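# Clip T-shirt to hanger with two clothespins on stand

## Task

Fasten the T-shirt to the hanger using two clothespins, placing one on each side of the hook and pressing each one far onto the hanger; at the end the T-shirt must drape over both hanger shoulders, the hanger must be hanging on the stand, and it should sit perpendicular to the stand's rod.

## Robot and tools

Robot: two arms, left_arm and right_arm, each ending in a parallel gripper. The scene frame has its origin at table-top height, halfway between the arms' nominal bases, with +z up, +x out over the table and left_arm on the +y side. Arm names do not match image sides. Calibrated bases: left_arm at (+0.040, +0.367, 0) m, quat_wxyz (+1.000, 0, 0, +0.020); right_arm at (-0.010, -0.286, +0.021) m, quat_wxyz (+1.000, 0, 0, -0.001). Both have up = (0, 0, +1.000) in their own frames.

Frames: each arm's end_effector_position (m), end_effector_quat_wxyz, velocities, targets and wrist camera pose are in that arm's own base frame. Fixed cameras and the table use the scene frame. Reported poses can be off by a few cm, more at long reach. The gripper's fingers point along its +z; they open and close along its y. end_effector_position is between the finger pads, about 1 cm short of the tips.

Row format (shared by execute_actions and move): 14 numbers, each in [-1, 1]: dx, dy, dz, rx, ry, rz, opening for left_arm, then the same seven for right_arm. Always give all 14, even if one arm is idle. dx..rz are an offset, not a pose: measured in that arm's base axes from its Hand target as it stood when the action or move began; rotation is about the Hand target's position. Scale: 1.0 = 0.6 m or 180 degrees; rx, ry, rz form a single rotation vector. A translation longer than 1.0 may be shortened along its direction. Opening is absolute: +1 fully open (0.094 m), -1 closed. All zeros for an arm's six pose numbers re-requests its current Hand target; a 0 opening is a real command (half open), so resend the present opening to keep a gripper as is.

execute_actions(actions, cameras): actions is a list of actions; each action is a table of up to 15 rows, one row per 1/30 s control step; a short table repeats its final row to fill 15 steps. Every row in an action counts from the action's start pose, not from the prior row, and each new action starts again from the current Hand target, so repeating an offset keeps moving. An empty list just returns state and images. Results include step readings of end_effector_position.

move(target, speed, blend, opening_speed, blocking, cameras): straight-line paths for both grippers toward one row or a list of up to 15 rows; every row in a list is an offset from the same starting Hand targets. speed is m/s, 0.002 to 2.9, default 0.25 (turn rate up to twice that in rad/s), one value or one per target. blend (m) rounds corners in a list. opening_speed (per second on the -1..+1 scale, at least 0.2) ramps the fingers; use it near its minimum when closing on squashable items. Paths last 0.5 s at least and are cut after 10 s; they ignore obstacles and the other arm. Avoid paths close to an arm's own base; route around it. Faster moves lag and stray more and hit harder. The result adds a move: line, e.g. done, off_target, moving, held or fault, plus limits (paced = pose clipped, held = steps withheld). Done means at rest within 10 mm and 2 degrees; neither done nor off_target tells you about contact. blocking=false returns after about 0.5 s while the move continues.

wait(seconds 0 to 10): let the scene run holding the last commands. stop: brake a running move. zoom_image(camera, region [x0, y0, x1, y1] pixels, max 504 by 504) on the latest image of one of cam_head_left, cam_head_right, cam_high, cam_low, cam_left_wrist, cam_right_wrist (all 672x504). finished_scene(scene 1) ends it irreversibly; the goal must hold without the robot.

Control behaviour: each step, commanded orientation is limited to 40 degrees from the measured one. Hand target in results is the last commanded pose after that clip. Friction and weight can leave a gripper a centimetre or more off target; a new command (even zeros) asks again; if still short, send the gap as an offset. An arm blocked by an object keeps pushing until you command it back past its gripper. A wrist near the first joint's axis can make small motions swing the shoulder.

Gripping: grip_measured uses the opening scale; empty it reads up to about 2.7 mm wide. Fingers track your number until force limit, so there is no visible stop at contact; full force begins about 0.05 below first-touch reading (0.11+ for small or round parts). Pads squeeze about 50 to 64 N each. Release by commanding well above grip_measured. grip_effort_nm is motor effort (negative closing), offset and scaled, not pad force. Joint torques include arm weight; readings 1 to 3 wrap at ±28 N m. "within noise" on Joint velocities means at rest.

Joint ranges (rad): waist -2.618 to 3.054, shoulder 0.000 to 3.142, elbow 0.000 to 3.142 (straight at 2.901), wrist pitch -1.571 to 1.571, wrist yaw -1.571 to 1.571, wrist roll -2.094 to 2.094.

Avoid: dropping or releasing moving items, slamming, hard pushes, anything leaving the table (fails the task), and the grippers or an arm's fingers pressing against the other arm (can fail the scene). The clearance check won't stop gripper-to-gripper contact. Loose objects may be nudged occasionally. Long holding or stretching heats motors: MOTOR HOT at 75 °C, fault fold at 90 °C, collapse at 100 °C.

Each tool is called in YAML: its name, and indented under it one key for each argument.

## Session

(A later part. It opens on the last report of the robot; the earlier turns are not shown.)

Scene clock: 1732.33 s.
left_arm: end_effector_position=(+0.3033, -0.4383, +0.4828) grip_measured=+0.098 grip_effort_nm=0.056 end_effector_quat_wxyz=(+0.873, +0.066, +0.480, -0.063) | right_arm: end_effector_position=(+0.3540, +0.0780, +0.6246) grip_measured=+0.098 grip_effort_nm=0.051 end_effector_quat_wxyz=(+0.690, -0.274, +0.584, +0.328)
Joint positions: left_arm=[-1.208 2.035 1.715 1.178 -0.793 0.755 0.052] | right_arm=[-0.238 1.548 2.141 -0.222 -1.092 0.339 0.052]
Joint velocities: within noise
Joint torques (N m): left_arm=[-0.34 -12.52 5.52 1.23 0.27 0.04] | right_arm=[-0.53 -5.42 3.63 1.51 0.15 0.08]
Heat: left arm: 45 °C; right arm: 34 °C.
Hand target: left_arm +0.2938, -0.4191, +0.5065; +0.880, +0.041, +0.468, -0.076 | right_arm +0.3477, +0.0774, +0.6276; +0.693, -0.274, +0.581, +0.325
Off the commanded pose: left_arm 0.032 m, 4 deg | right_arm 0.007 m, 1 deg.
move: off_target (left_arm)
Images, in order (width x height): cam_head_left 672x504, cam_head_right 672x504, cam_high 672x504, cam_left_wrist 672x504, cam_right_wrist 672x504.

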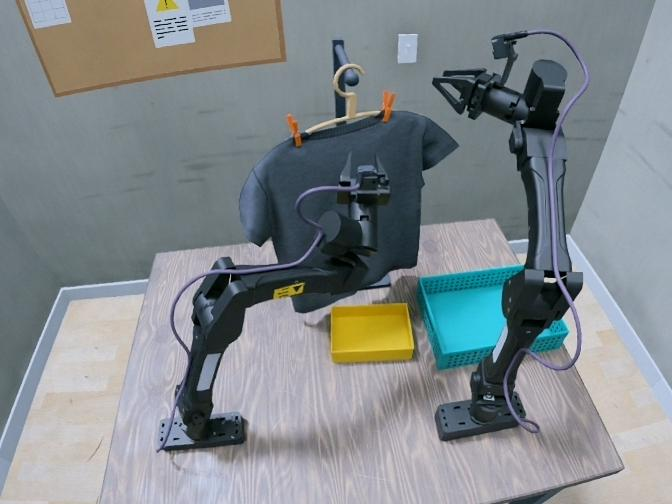

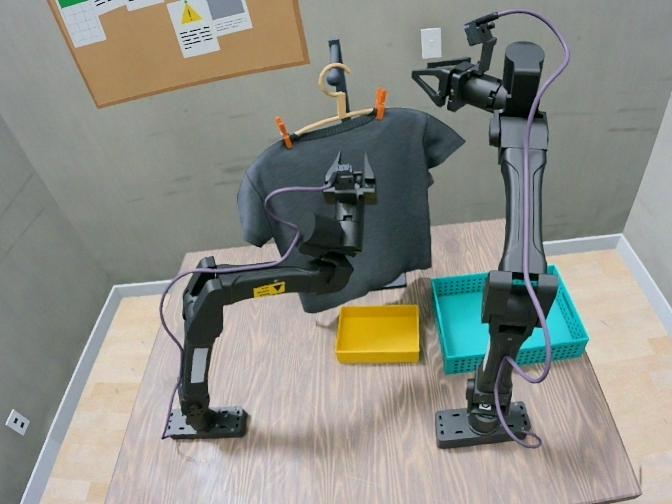

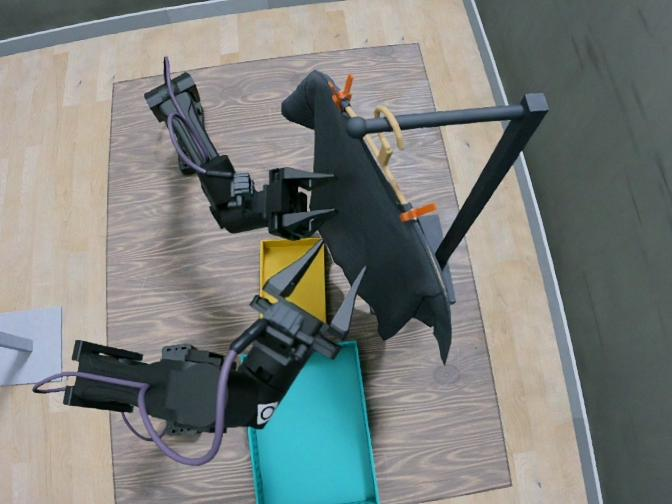

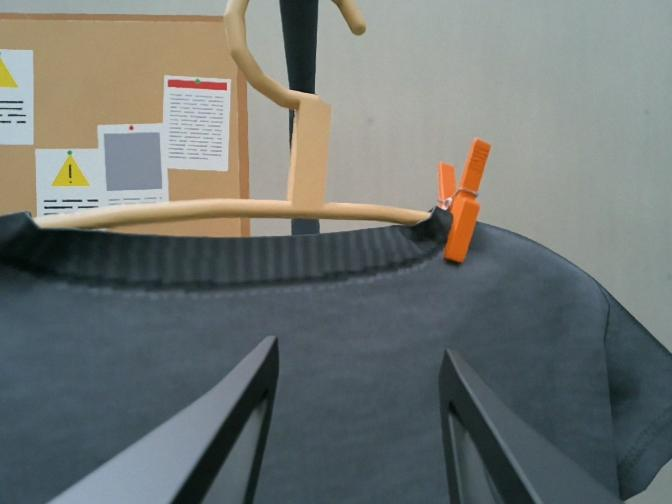

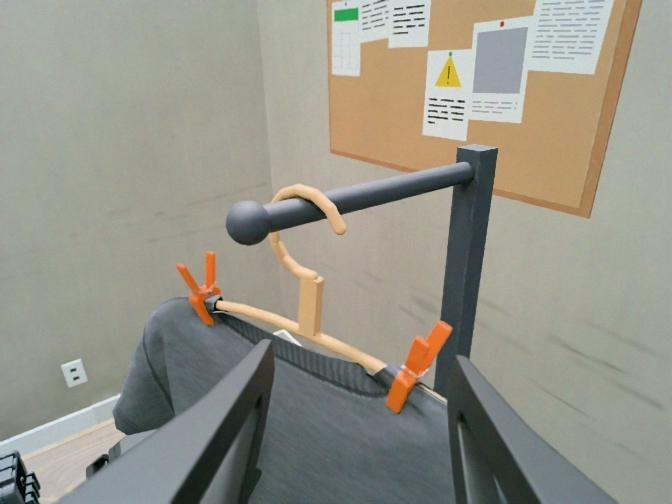

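wait:
  seconds: 1.5
  cameras: ["cam_head_left","cam_high","cam_left_wrist","cam_right_wrist"]

Scene clock: 1739.80 s.
left_arm: end_effector_position=(+0.3032, -0.4381, +0.4829) grip_measured=+0.098 grip_effort_nm=0.056 end_effector_quat_wxyz=(+0.873, +0.066, +0.479, -0.063) | right_arm: end_effector_position=(+0.3540, +0.0780, +0.6246) grip_measured=+0.098 grip_effort_nm=0.056 end_effector_quat_wxyz=(+0.690, -0.274, +0.584, +0.328)
Joint positions: left_arm=[-1.208 2.035 1.715 1.18 -0.794 0.756 0.052] | right_arm=[-0.238 1.548 2.141 -0.222 -1.092 0.339 0.052]
Joint velocities: within noise
Joint torques (N m): left_arm=[-0.18 -12.31 5.48 1.22 0.25 0.01] | right_arm=[-0.51 -5.39 3.78 1.48 0.17 0.05]
Heat: left arm: 48 °C; right arm: 34 °C.
Hand target: left_arm +0.2938, -0.4191, +0.5065; +0.880, +0.041, +0.468, -0.076 | right_arm +0.3477, +0.0774, +0.6276; +0.693, -0.274, +0.581, +0.325
Tool commands: left_gripper/opening=+0.1 right_gripper/opening=+0.1
Off the commanded pose: left_arm 0.032 m, 4 deg | right_arm 0.007 m, 1 deg.
wait: 1.50 s; at rest from the start
Images, in order (width x height): cam_head_left 672x504, cam_high 672x504, cam_left_wrist 672x504, cam_right_wrist 672x504.

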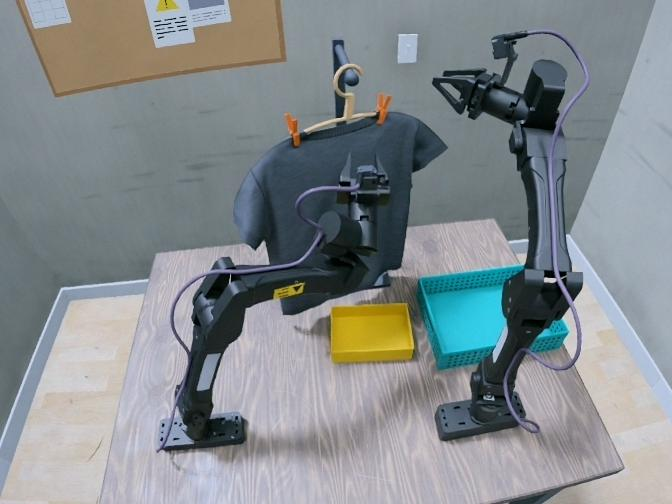

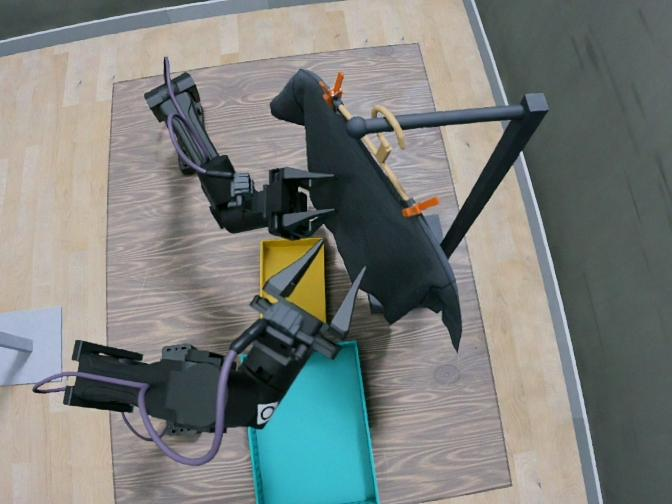

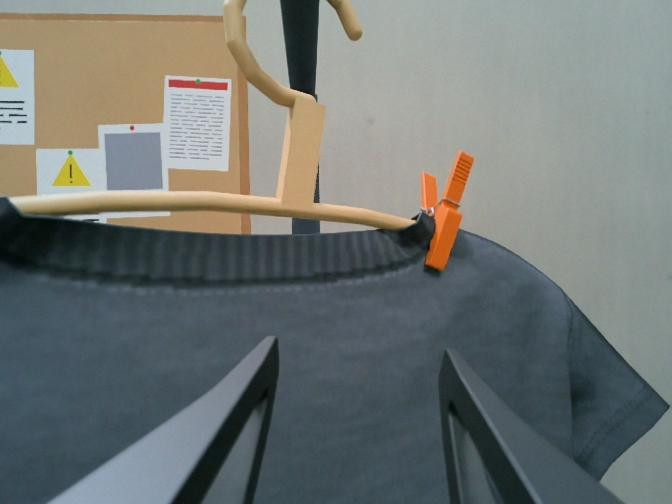

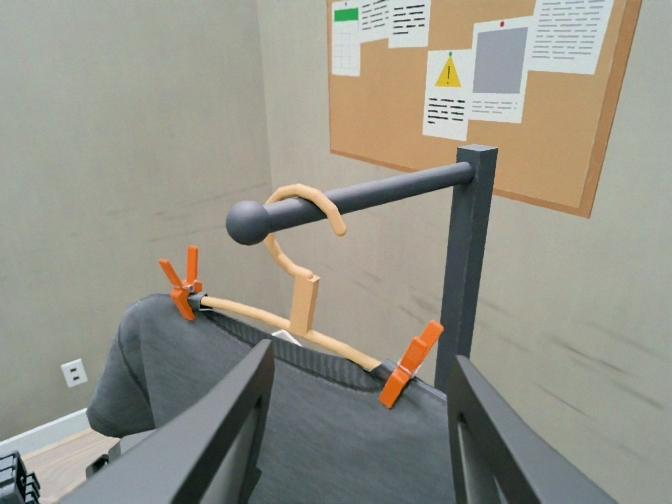

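wait:
  seconds: 1
  cameras: ["cam_high","cam_head_left"]

Scene clock: 1756.63 s.
left_arm: end_effector_position=(+0.3032, -0.4379, +0.4830) grip_measured=+0.098 grip_effort_nm=0.056 end_effector_quat_wxyz=(+0.873, +0.065, +0.479, -0.063) | right_arm: end_effector_position=(+0.3540, +0.0780, +0.6246) grip_measured=+0.098 grip_effort_nm=0.051 end_effector_quat_wxyz=(+0.690, -0.274, +0.584, +0.328)
Joint positions: left_arm=[-1.208 2.035 1.715 1.18 -0.794 0.756 0.052] | right_arm=[-0.238 1.548 2.141 -0.222 -1.092 0.339 0.052]
Joint velocities: within noise
Joint torques (N m): left_arm=[-0.42 -12.55 5.42 1.22 0.23 0.09] | right_arm=[-0.46 -5.42 3.7 1.49 0.17 0.1]
Heat: left arm: 52 °C; right arm: 34 °C.
Hand target: left_arm +0.2938, -0.4191, +0.5065; +0.880, +0.041, +0.468, -0.076 | right_arm +0.3477, +0.0774, +0.6276; +0.693, -0.274, +0.581, +0.325
Tool commands: left_gripper/opening=+0.1 right_gripper/opening=+0.1
Off the commanded pose: left_arm 0.032 m, 4 deg | right_arm 0.007 m, 1 deg.
wait: 1.00 s; at rest from the start
Images, in order (width x height): cam_head_left 672x504, cam_high 672x504.

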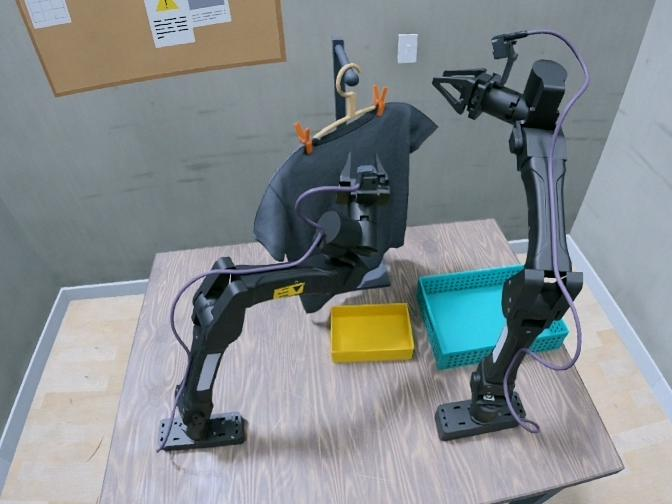

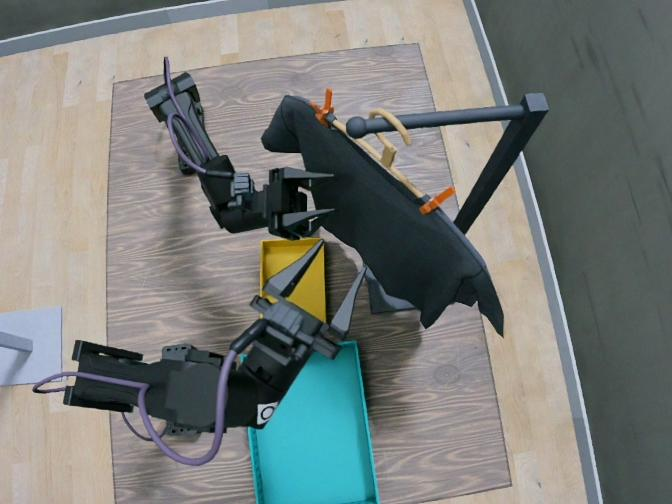

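wait:
  seconds: 0
  cameras: ["cam_high","cam_right_wrist","cam_head_left"]

Scene clock: 1767.53 s.
left_arm: end_effector_position=(+0.3032, -0.4379, +0.4830) grip_measured=+0.098 grip_effort_nm=0.046 end_effector_quat_wxyz=(+0.873, +0.065, +0.479, -0.063) | right_arm: end_effector_position=(+0.3540, +0.0780, +0.6246) grip_measured=+0.098 grip_effort_nm=0.046 end_effector_quat_wxyz=(+0.690, -0.274, +0.584, +0.328)
Joint positions: left_arm=[-1.208 2.035 1.715 1.181 -0.794 0.756 0.052] | right_arm=[-0.238 1.548 2.141 -0.222 -1.092 0.339 0.052]
Joint velocities: within noise
Joint torques (N m): left_arm=[-0.34 -12.57 5.08 1.16 0.24 0.01] | right_arm=[-0.47 -5.39 3.63 1.46 0.18 0.05]
Heat: left arm: 54 °C; right arm: 34 °C.
Hand target: left_arm +0.2938, -0.4190, +0.5065; +0.880, +0.041, +0.468, -0.076 | right_arm +0.3477, +0.0774, +0.6276; +0.693, -0.274, +0.581, +0.325
Tool commands: left_gripper/opening=+0.1 right_gripper/opening=+0.1
Off the commanded pose: left_arm 0.032 m, 4 deg | right_arm 0.007 m, 1 deg.
Images, in order (width x height): cam_head_left 672x504, cam_high 672x504, cam_right_wrist 672x504.

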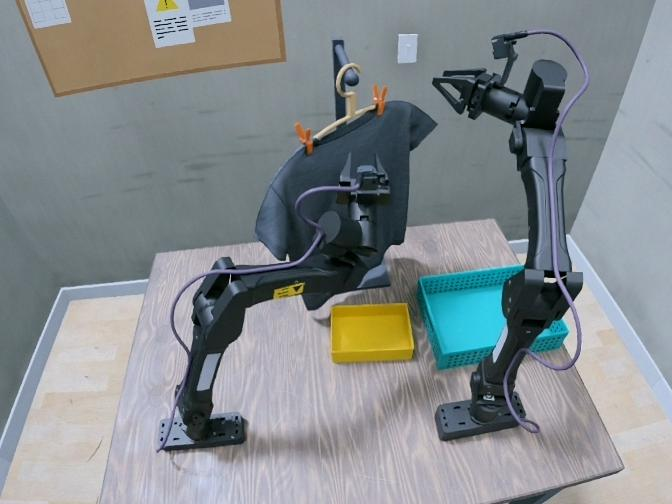

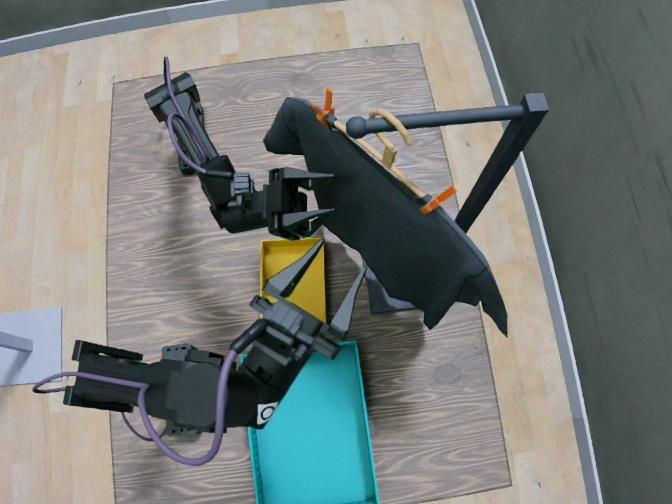

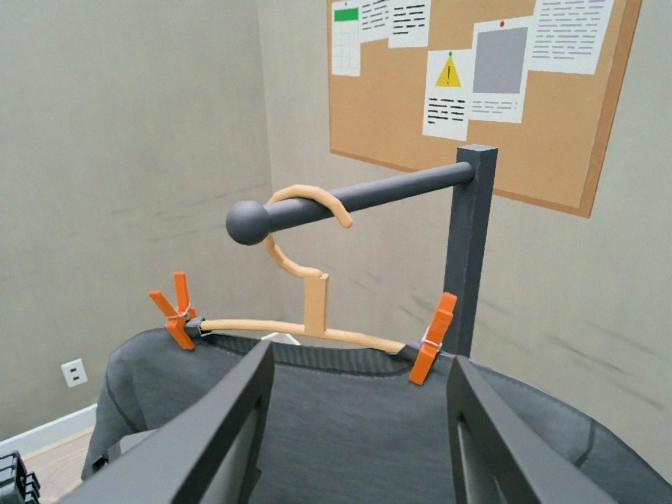

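move:
  target: [-0.2513,-0.01,-0.011,0,0,0,0.1, -0.021,-0.004,-0.096,0.0992,-0.0975,-0.0564,0.1]
  speed: 0.15
  cameras: ["cam_high","cam_right_wrist","cam_head_left"]

Scene clock: 1781.83 s.
left_arm: end_effector_position=(+0.1441, -0.4453, +0.4820) grip_measured=+0.098 grip_effort_nm=0.051 end_effector_quat_wxyz=(+0.868, +0.091, +0.483, -0.074) | right_arm: end_effector_position=(+0.3445, +0.0735, +0.5644) grip_measured=+0.098 grip_effort_nm=0.051 end_effector_quat_wxyz=(+0.828, -0.158, +0.444, +0.304)
Joint positions: left_arm=[-1.58 1.987 1.607 1.545 -0.974 1.194 0.052] | right_arm=[-0.095 1.234 1.19 0.803 -0.63 0.52 0.052]
Joint velocities: within noise
Joint torques (N m): left_arm=[-0.13 -11.6 4.92 0.68 0.35 0.01] | right_arm=[0.5 -4.53 5.2 1.28 0.3 0.05]
Heat: left arm: 54 °C; right arm: 34 °C.
Hand target: left_arm +0.1429, -0.4250, +0.5001; +0.880, +0.041, +0.468, -0.076 | right_arm +0.3351, +0.0750, +0.5700; +0.833, -0.158, +0.434, +0.303
Off the commanded pose: left_arm 0.027 m, 6 deg | right_arm 0.011 m, 1 deg.
joint sent to its limit (left arm) — joint 4 (wrist pitch), upper limit. The joint targets are off in orientation, not in position.
move: off_target (left_arm, right_arm)
Images, in order (width x height): cam_head_left 672x504, cam_high 672x504, cam_right_wrist 672x504.

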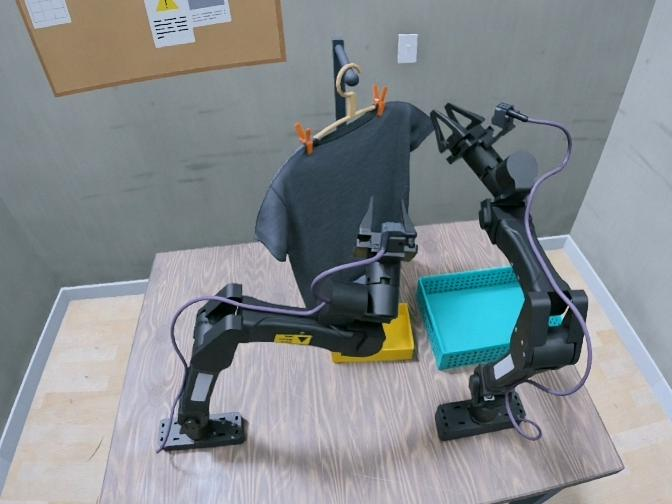

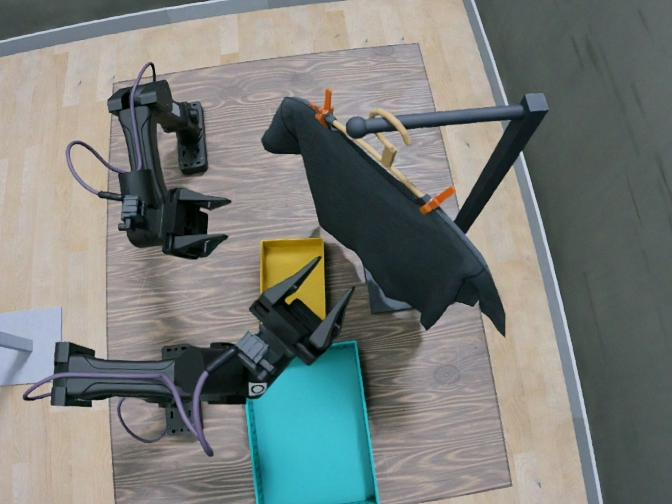

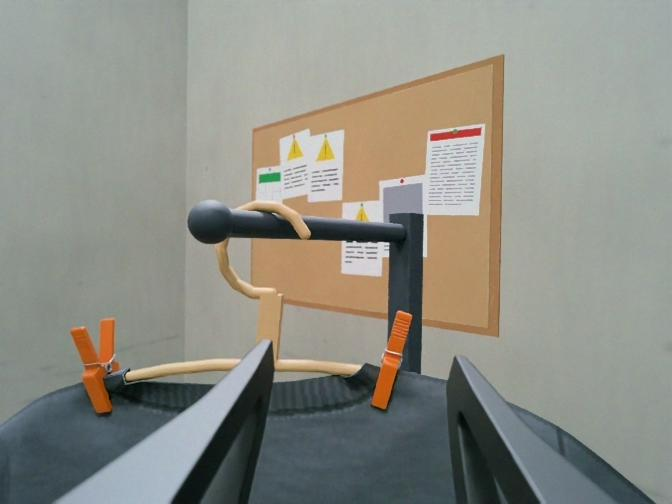

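zoom_image:
  camera: "cam_right_wrist"
  region: [180, 180, 440, 430]

Scaled by 1.938 from the camera's 672x504 image, which has a finer 960x720 frame.

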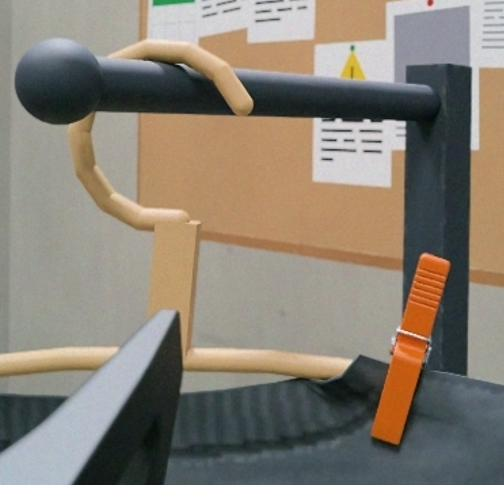

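zoom_image:
  camera: "cam_right_wrist"
  region: [240, 270, 310, 370]

zoom_image:
  camera: "cam_high"
  region: [340, 80, 460, 220]

Scaled by 5.040 from the camera's 672x504 image, which has a finer 960x720 frame.

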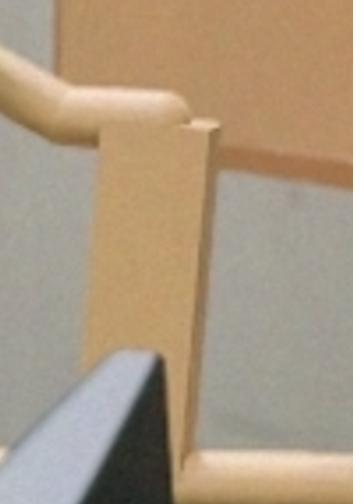

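Scaled by 3.600 from the camera's 672x504 image, which has a finer 960x720 frame.

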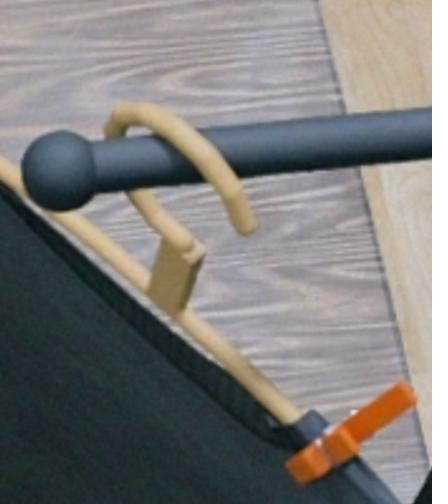

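move:
  target: [0,0,0,0,0,0,0.1, 0.0748,0.1633,-0.085,0,0,-0.0222,0.2]
  speed: 0.12
  cameras: ["cam_high","cam_right_wrist","cam_head_left"]

Scene clock: 1794.50 s.
left_arm: end_effector_position=(+0.1442, -0.4451, +0.4819) grip_measured=+0.098 grip_effort_nm=0.056 end_effector_quat_wxyz=(+0.868, +0.091, +0.483, -0.074) | right_arm: end_effector_position=(+0.3772, +0.1711, +0.5244) grip_measured=+0.198 grip_effort_nm=0.056 end_effector_quat_wxyz=(+0.844, -0.144, +0.436, +0.276)
Joint positions: left_arm=[-1.58 1.987 1.607 1.546 -0.974 1.194 0.052] | right_arm=[0.312 1.361 1.129 0.874 -0.262 0.188 0.056]
Joint velocities: within noise
Joint torques (N m): left_arm=[0.03 -11.55 5.07 0.71 0.43 0.05] | right_arm=[0.28 -3.85 5.52 1.51 0.18 -0.03]
Heat: left arm: 50 °C; right arm: 33 °C.
Hand target: left_arm +0.1429, -0.4250, +0.5000; +0.880, +0.041, +0.468, -0.076 | right_arm +0.3801, +0.1729, +0.5190; +0.844, -0.143, +0.439, +0.274
Off the commanded pose: left_arm 0.027 m, 6 deg | right_arm 0.006 m, 0 deg.
joint sent to its limit (left arm) — joint 4 (wrist pitch), upper limit. The joint targets are off in orientation, not in position.
move: off_target (left_arm)
Images, in order (width x height): cam_head_left 672x504, cam_high 672x504, cam_right_wrist 672x504.

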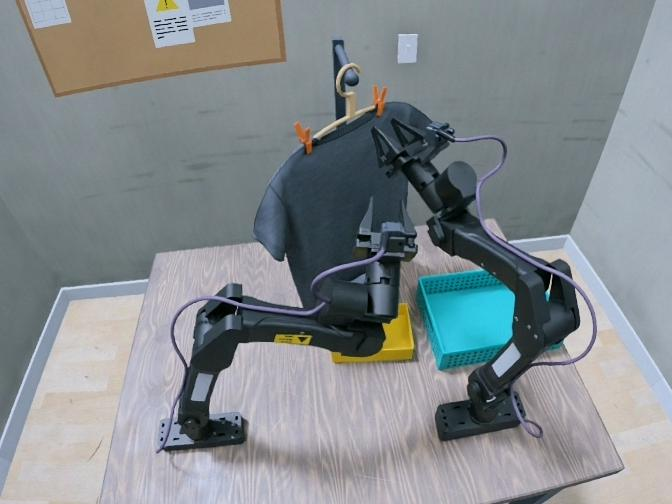

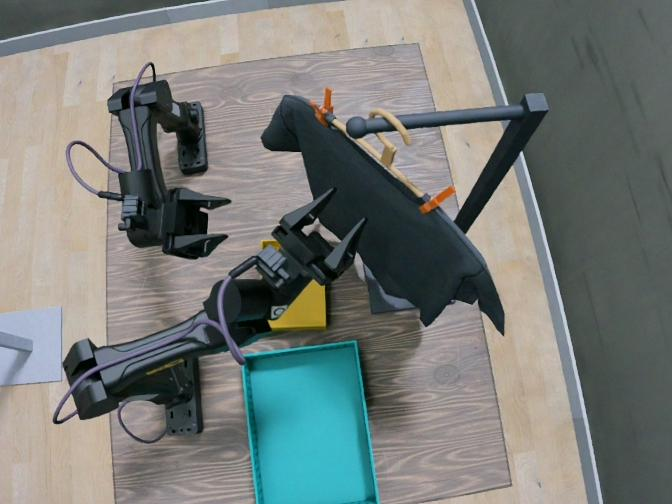

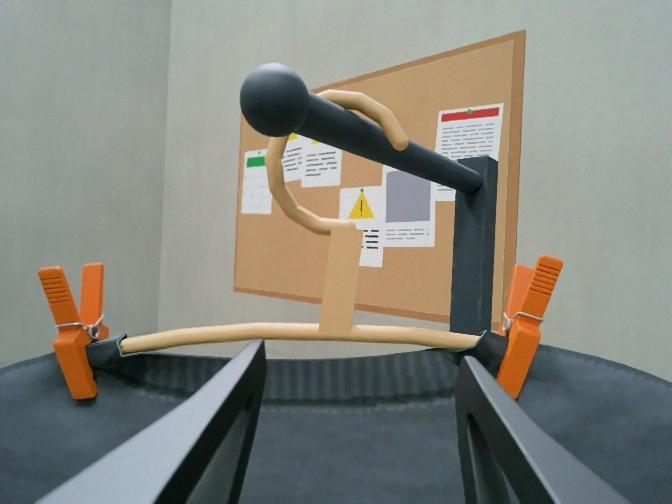

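move:
  target:
    - [0,0,0,0,0,0,0.1, -0.005,0.005,0.0733,0,0,0,0.2]
    - [0,0,0,0,0,0,0.1, 0.069,0.0592,0.0733,0,0,0,0.2]
  speed: [0.1,0.06]
  blend: [0.01,0]
  cameras: ["cam_high","cam_right_wrist","cam_head_left"]

Scene clock: 1817.50 s.
left_arm: end_effector_position=(+0.1442, -0.4451, +0.4819) grip_measured=+0.098 grip_effort_nm=0.056 end_effector_quat_wxyz=(+0.868, +0.091, +0.483, -0.074) | right_arm: end_effector_position=(+0.4216, +0.2067, +0.5534) grip_measured=+0.198 grip_effort_nm=0.046 end_effector_quat_wxyz=(+0.839, -0.144, +0.447, +0.275)
Joint positions: left_arm=[-1.58 1.987 1.607 1.546 -0.974 1.194 0.052] | right_arm=[0.375 1.558 1.442 0.724 -0.21 0.15 0.056]
Joint velocities: within noise
Joint torques (N m): left_arm=[-0.12 -11.6 4.94 0.68 0.43 0.09] | right_arm=[0.5 -5.04 8.81 1.45 0.14 0]
Heat: left arm: 47 °C; right arm: 32 °C.
Hand target: left_arm +0.1429, -0.4250, +0.5001; +0.880, +0.041, +0.468, -0.076 | right_arm +0.4214, +0.2085, +0.5631; +0.844, -0.143, +0.439, +0.274
Off the commanded pose: left_arm 0.027 m, 6 deg | right_arm 0.010 m, 1 deg.
joint sent to its limit (left arm) — joint 4 (wrist pitch), upper limit. The joint targets are off in orientation, not in position.
move: off_target (left_arm)
Images, in order (width x height): cam_head_left 672x504, cam_high 672x504, cam_right_wrist 672x504.

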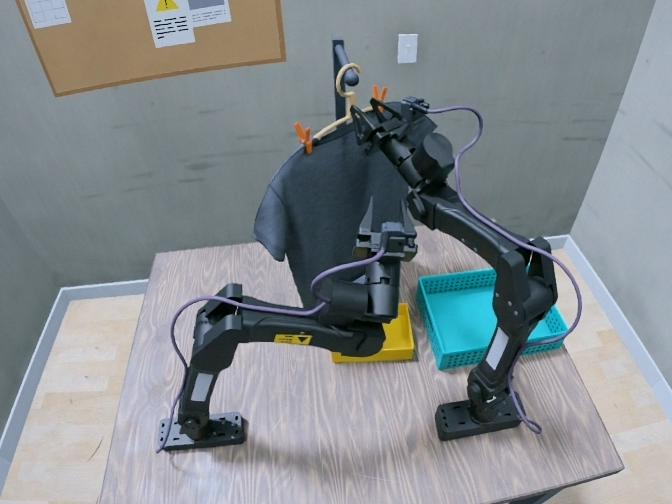

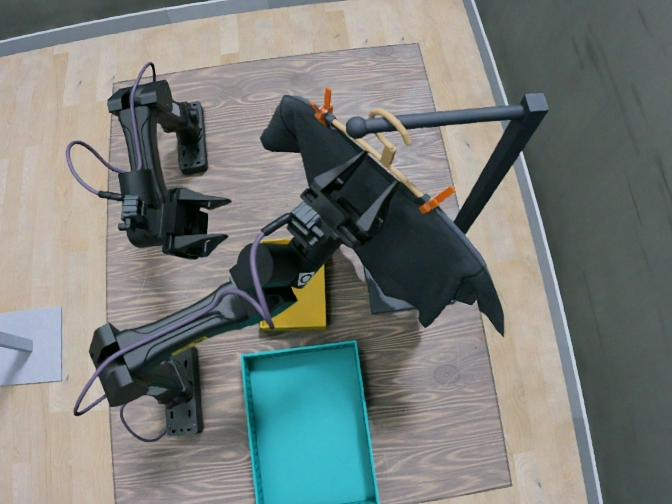

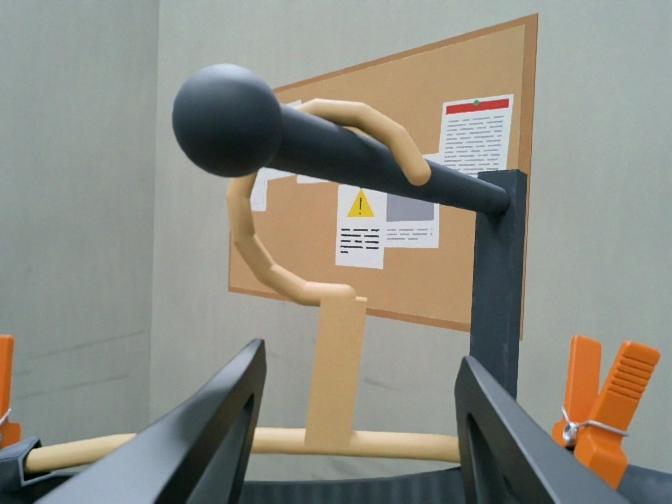

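move:
  target: [0,0,0,0,0,0,0.1, 0.0388,0.0428,0.0067,0,0,0,0.2]
  speed: 0.05
  cameras: ["cam_high","cam_right_wrist","cam_head_left"]

Scene clock: 1826.97 s.
left_arm: end_effector_position=(+0.1442, -0.4451, +0.4819) grip_measured=+0.098 grip_effort_nm=0.051 end_effector_quat_wxyz=(+0.868, +0.091, +0.483, -0.074) | right_arm: end_effector_position=(+0.4426, +0.2311, +0.5620) grip_measured=+0.198 grip_effort_nm=0.056 end_effector_quat_wxyz=(+0.841, -0.143, +0.442, +0.275)
Joint positions: left_arm=[-1.58 1.987 1.607 1.546 -0.974 1.194 0.052] | right_arm=[0.417 1.677 1.593 0.699 -0.175 0.125 0.056]
Joint velocities: within noise
Joint torques (N m): left_arm=[0.02 -11.48 5.18 0.64 0.46 0.09] | right_arm=[0.57 -5.86 8.47 1.41 0.13 -0.03]
Heat: left arm: 46 °C; right arm: 33 °C.
Hand target: left_arm +0.1429, -0.4250, +0.5001; +0.880, +0.041, +0.468, -0.076 | right_arm +0.4447, +0.2341, +0.5671; +0.844, -0.143, +0.439, +0.274
Off the commanded pose: left_arm 0.027 m, 6 deg | right_arm 0.006 m, 0 deg.
joint sent to its limit (left arm) — joint 4 (wrist pitch), upper limit. The joint targets are off in orientation, not in position.
move: off_target (left_arm)
Images, in order (width x height): cam_head_left 672x504, cam_high 672x504, cam_right_wrist 672x504.

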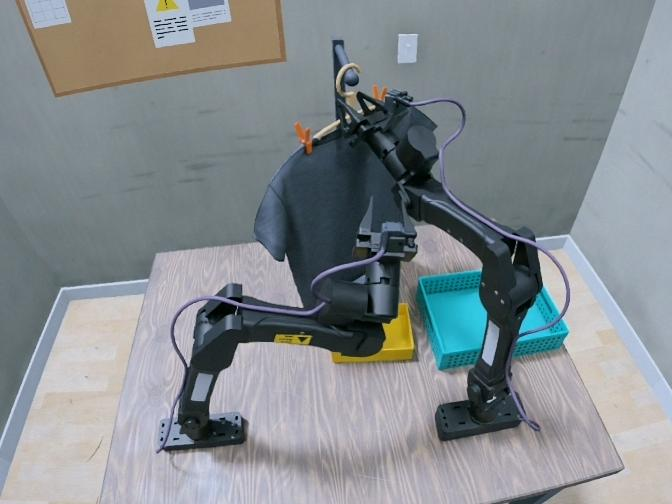

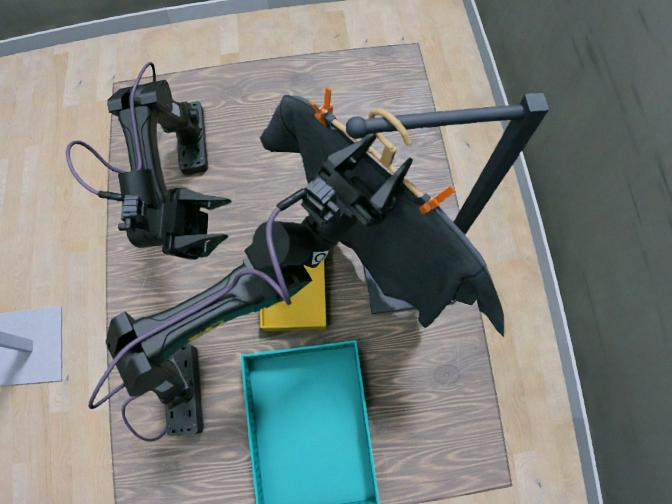

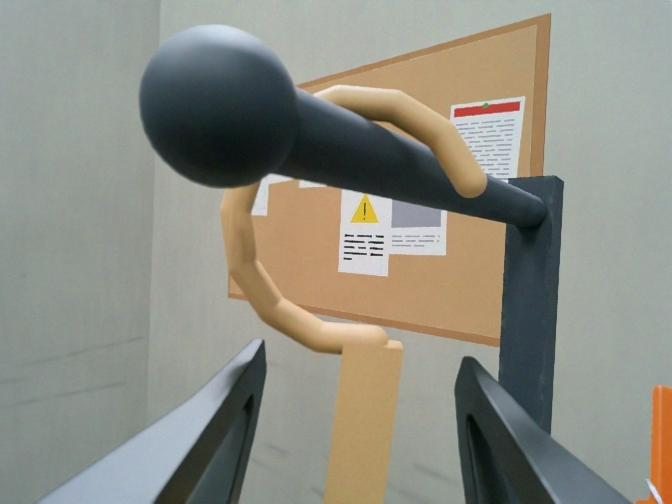

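move:
  target: [0,0,0,0,0,0,0.1, 0.0155,0.0105,-0.0033,0,0,0,0.2]
  speed: 0.04
  cameras: ["cam_right_wrist"]

Scene clock: 1832.83 s.
left_arm: end_effector_position=(+0.1442, -0.4451, +0.4819) grip_measured=+0.098 grip_effort_nm=0.051 end_effector_quat_wxyz=(+0.868, +0.091, +0.483, -0.074) | right_arm: end_effector_position=(+0.4516, +0.2364, +0.5611) grip_measured=+0.198 grip_effort_nm=0.046 end_effector_quat_wxyz=(+0.842, -0.143, +0.442, +0.275)
Joint positions: left_arm=[-1.58 1.987 1.607 1.546 -0.974 1.194 0.052] | right_arm=[0.421 1.717 1.634 0.698 -0.17 0.121 0.056]
Joint velocities: within noise
Joint torques (N m): left_arm=[-0.14 -11.51 4.97 0.71 0.37 0.05] | right_arm=[0.59 -6 8.4 1.42 0.16 -0.06]
Heat: left arm: 46 °C; right arm: 33 °C.
Hand target: left_arm +0.1429, -0.4250, +0.5001; +0.880, +0.041, +0.468, -0.076 | right_arm +0.4540, +0.2404, +0.5651; +0.844, -0.143, +0.439, +0.274
Off the commanded pose: left_arm 0.027 m, 6 deg | right_arm 0.006 m, 0 deg.
joint sent to its limit (left arm) — joint 4 (wrist pitch), upper limit. The joint targets are off in orientation, not in position.
move: off_target (left_arm)
Images, in order (width x height): cam_right_wrist 672x504.

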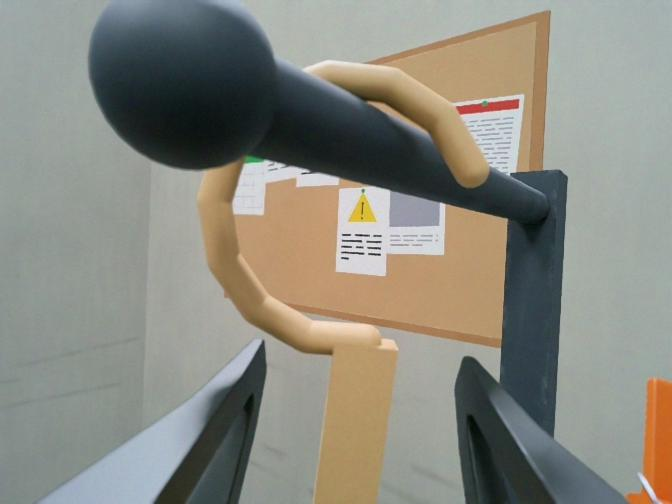

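move:
  target: [0,0,0,0,0,0,0.1, 0,0,0,0,0,0,-0.74]
  speed: 0.04
  opening_speed: 0.35
  cameras: ["cam_high","cam_right_wrist","cam_head_left"]

Scene clock: 1840.93 s.
left_arm: end_effector_position=(+0.1442, -0.4450, +0.4820) grip_measured=+0.098 grip_effort_nm=0.051 end_effector_quat_wxyz=(+0.868, +0.091, +0.483, -0.074) | right_arm: end_effector_position=(+0.4523, +0.2354, +0.5613) grip_measured=-0.724 grip_effort_nm=-1.028 end_effector_quat_wxyz=(+0.843, -0.140, +0.442, +0.273)
Joint positions: left_arm=[-1.58 1.987 1.607 1.547 -0.974 1.194 0.052] | right_arm=[0.421 1.717 1.634 0.698 -0.163 0.121 0.013]
Joint velocities: within noise
Joint torques (N m): left_arm=[-0.03 -11.44 5.03 0.69 0.46 0.03] | right_arm=[0.55 -6.06 8.38 1.4 0.05 -0.05]
Heat: left arm: 46 °C; right arm: 34 °C.
Hand target: left_arm +0.1429, -0.4250, +0.5001; +0.880, +0.041, +0.468, -0.076 | right_arm +0.4540, +0.2404, +0.5651; +0.844, -0.143, +0.439, +0.274
Off the commanded pose: left_arm 0.027 m, 6 deg | right_arm 0.007 m, 1 deg.
joint sent to its limit (left arm) — joint 4 (wrist pitch), upper limit. The joint targets are off in orientation, not in position.
move: off_target (left_arm)
Images, in order (width x height): cam_head_left 672x504, cam_high 672x504, cam_right_wrist 672x504.

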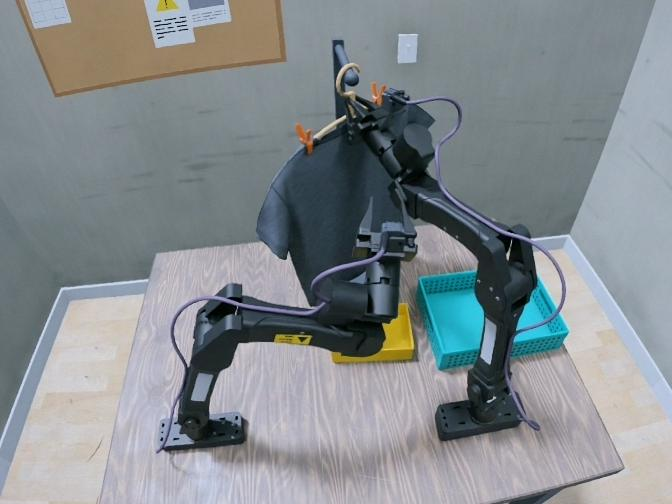

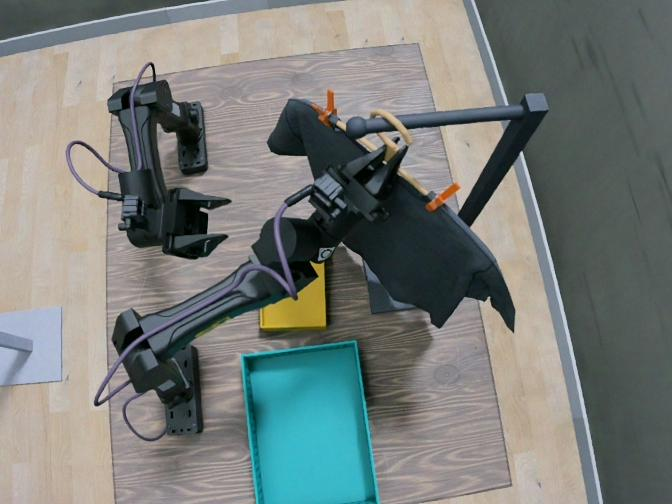

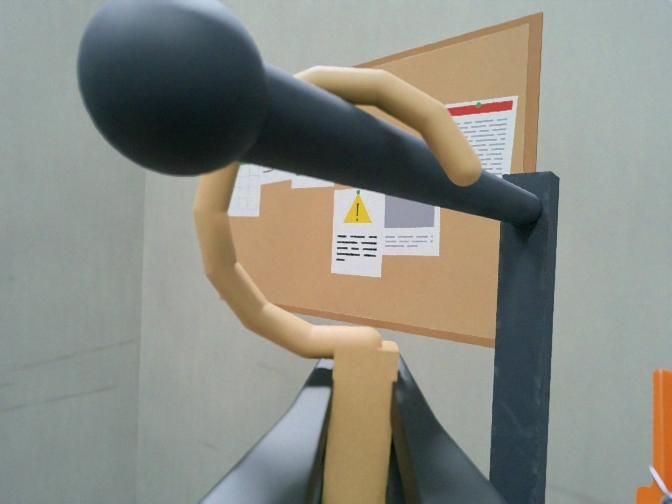

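move:
  target: [0,0,0,0,0,0,0.1, 0.0083,0.0017,0,0.0084,0.0042,-0.0983,-0.74]
  speed: 0.1
  cameras: ["cam_high","cam_right_wrist"]

Scene clock: 1855.90 s.
left_arm: end_effector_position=(+0.1442, -0.4450, +0.4820) grip_measured=+0.098 grip_effort_nm=0.051 end_effector_quat_wxyz=(+0.868, +0.091, +0.483, -0.074) | right_arm: end_effector_position=(+0.4570, +0.2352, +0.5620) grip_measured=-0.726 grip_effort_nm=-1.072 end_effector_quat_wxyz=(+0.873, -0.058, +0.461, +0.147)
Joint positions: left_arm=[-1.58 1.987 1.607 1.547 -0.974 1.194 0.052] | right_arm=[0.545 1.739 1.663 0.695 0.207 -0.104 0.013]
Joint velocities: within noise
Joint torques (N m): left_arm=[-0.2 -11.52 4.97 0.65 0.46 0] | right_arm=[0.58 -5.89 8.47 1.49 -0.05 -0.08]
Heat: left arm: 46 °C; right arm: 36 °C.
Hand target: left_arm +0.1429, -0.4250, +0.5001; +0.880, +0.041, +0.468, -0.076 | right_arm +0.4590, +0.2415, +0.5651; +0.875, -0.061, +0.458, +0.148
Off the commanded pose: left_arm 0.027 m, 6 deg | right_arm 0.007 m, 1 deg.
joint sent to its limit (left arm) — joint 4 (wrist pitch), upper limit. The joint targets are off in orientation, not in position.
move: off_target (left_arm)
Images, in order (width x height): cam_high 672x504, cam_right_wrist 672x504.

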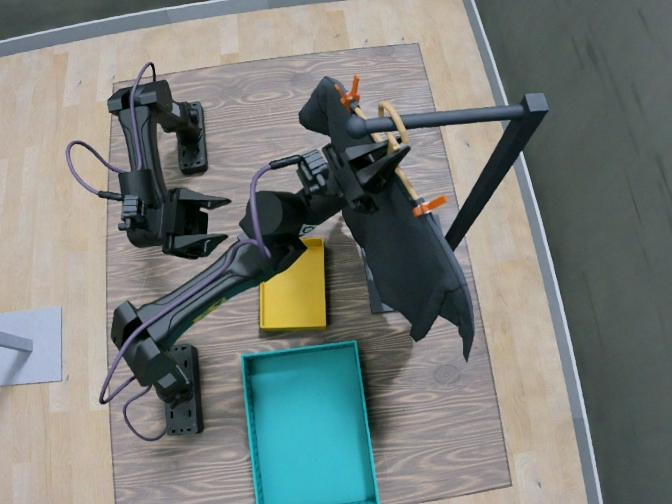

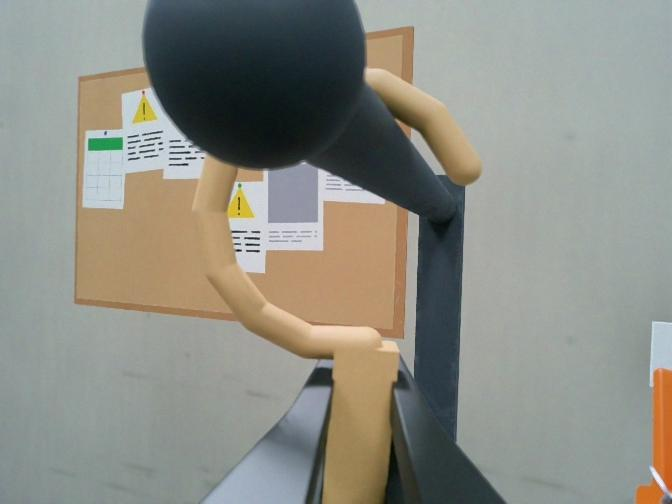

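wait:
  seconds: 0.2
  cameras: ["cam_high", "cam_right_wrist"]

Scene clock: 1871.53 s.
left_arm: end_effector_position=(+0.1442, -0.4450, +0.4820) grip_measured=+0.098 grip_effort_nm=0.046 end_effector_quat_wxyz=(+0.868, +0.091, +0.483, -0.074) | right_arm: end_effector_position=(+0.4571, +0.2350, +0.5620) grip_measured=-0.726 grip_effort_nm=-1.062 end_effector_quat_wxyz=(+0.873, -0.058, +0.461, +0.146)
Joint positions: left_arm=[-1.58 1.987 1.607 1.547 -0.974 1.194 0.052] | right_arm=[0.545 1.739 1.663 0.695 0.208 -0.105 0.013]
Joint velocities: within noise
Joint torques (N m): left_arm=[-0.13 -11.23 5.07 0.65 0.4 0.04] | right_arm=[0.65 -5.96 8.42 1.46 -0.03 -0.06]
Heat: left arm: 46 °C; right arm: 37 °C.
Hand target: left_arm +0.1429, -0.4250, +0.5001; +0.880, +0.041, +0.468, -0.076 | right_arm +0.4590, +0.2414, +0.5651; +0.875, -0.061, +0.458, +0.148
Tool commands: left_gripper/opening=+0.1 right_gripper/opening=-0.74
Off the commanded pose: left_arm 0.027 m, 6 deg | right_arm 0.007 m, 1 deg.
wait: 0.20 s; at rest from the start
Images, in order (width x height): cam_high 672x504, cam_right_wrist 672x504.

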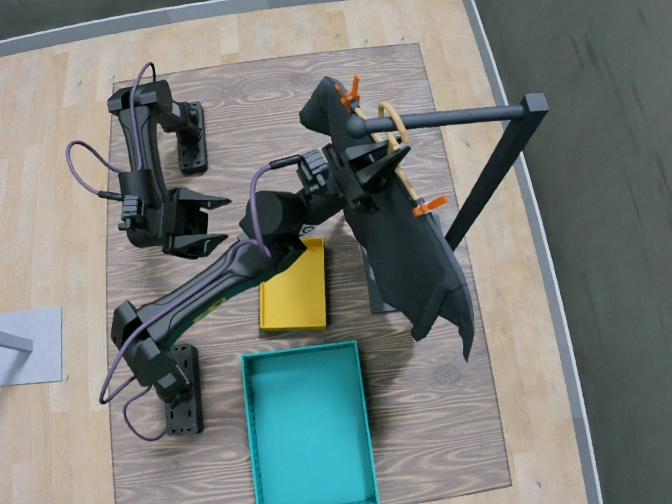

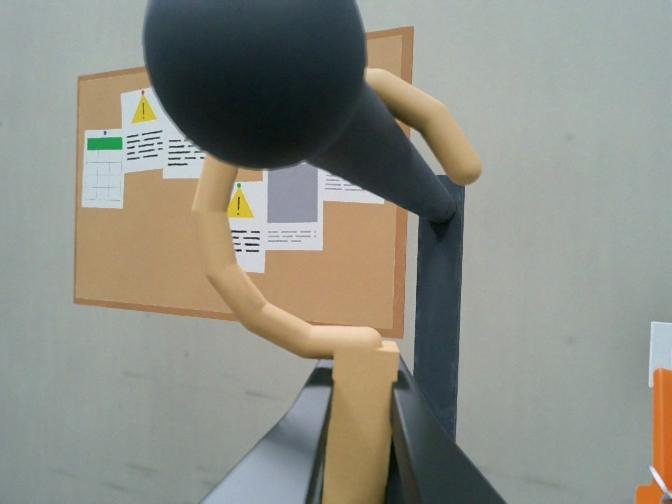

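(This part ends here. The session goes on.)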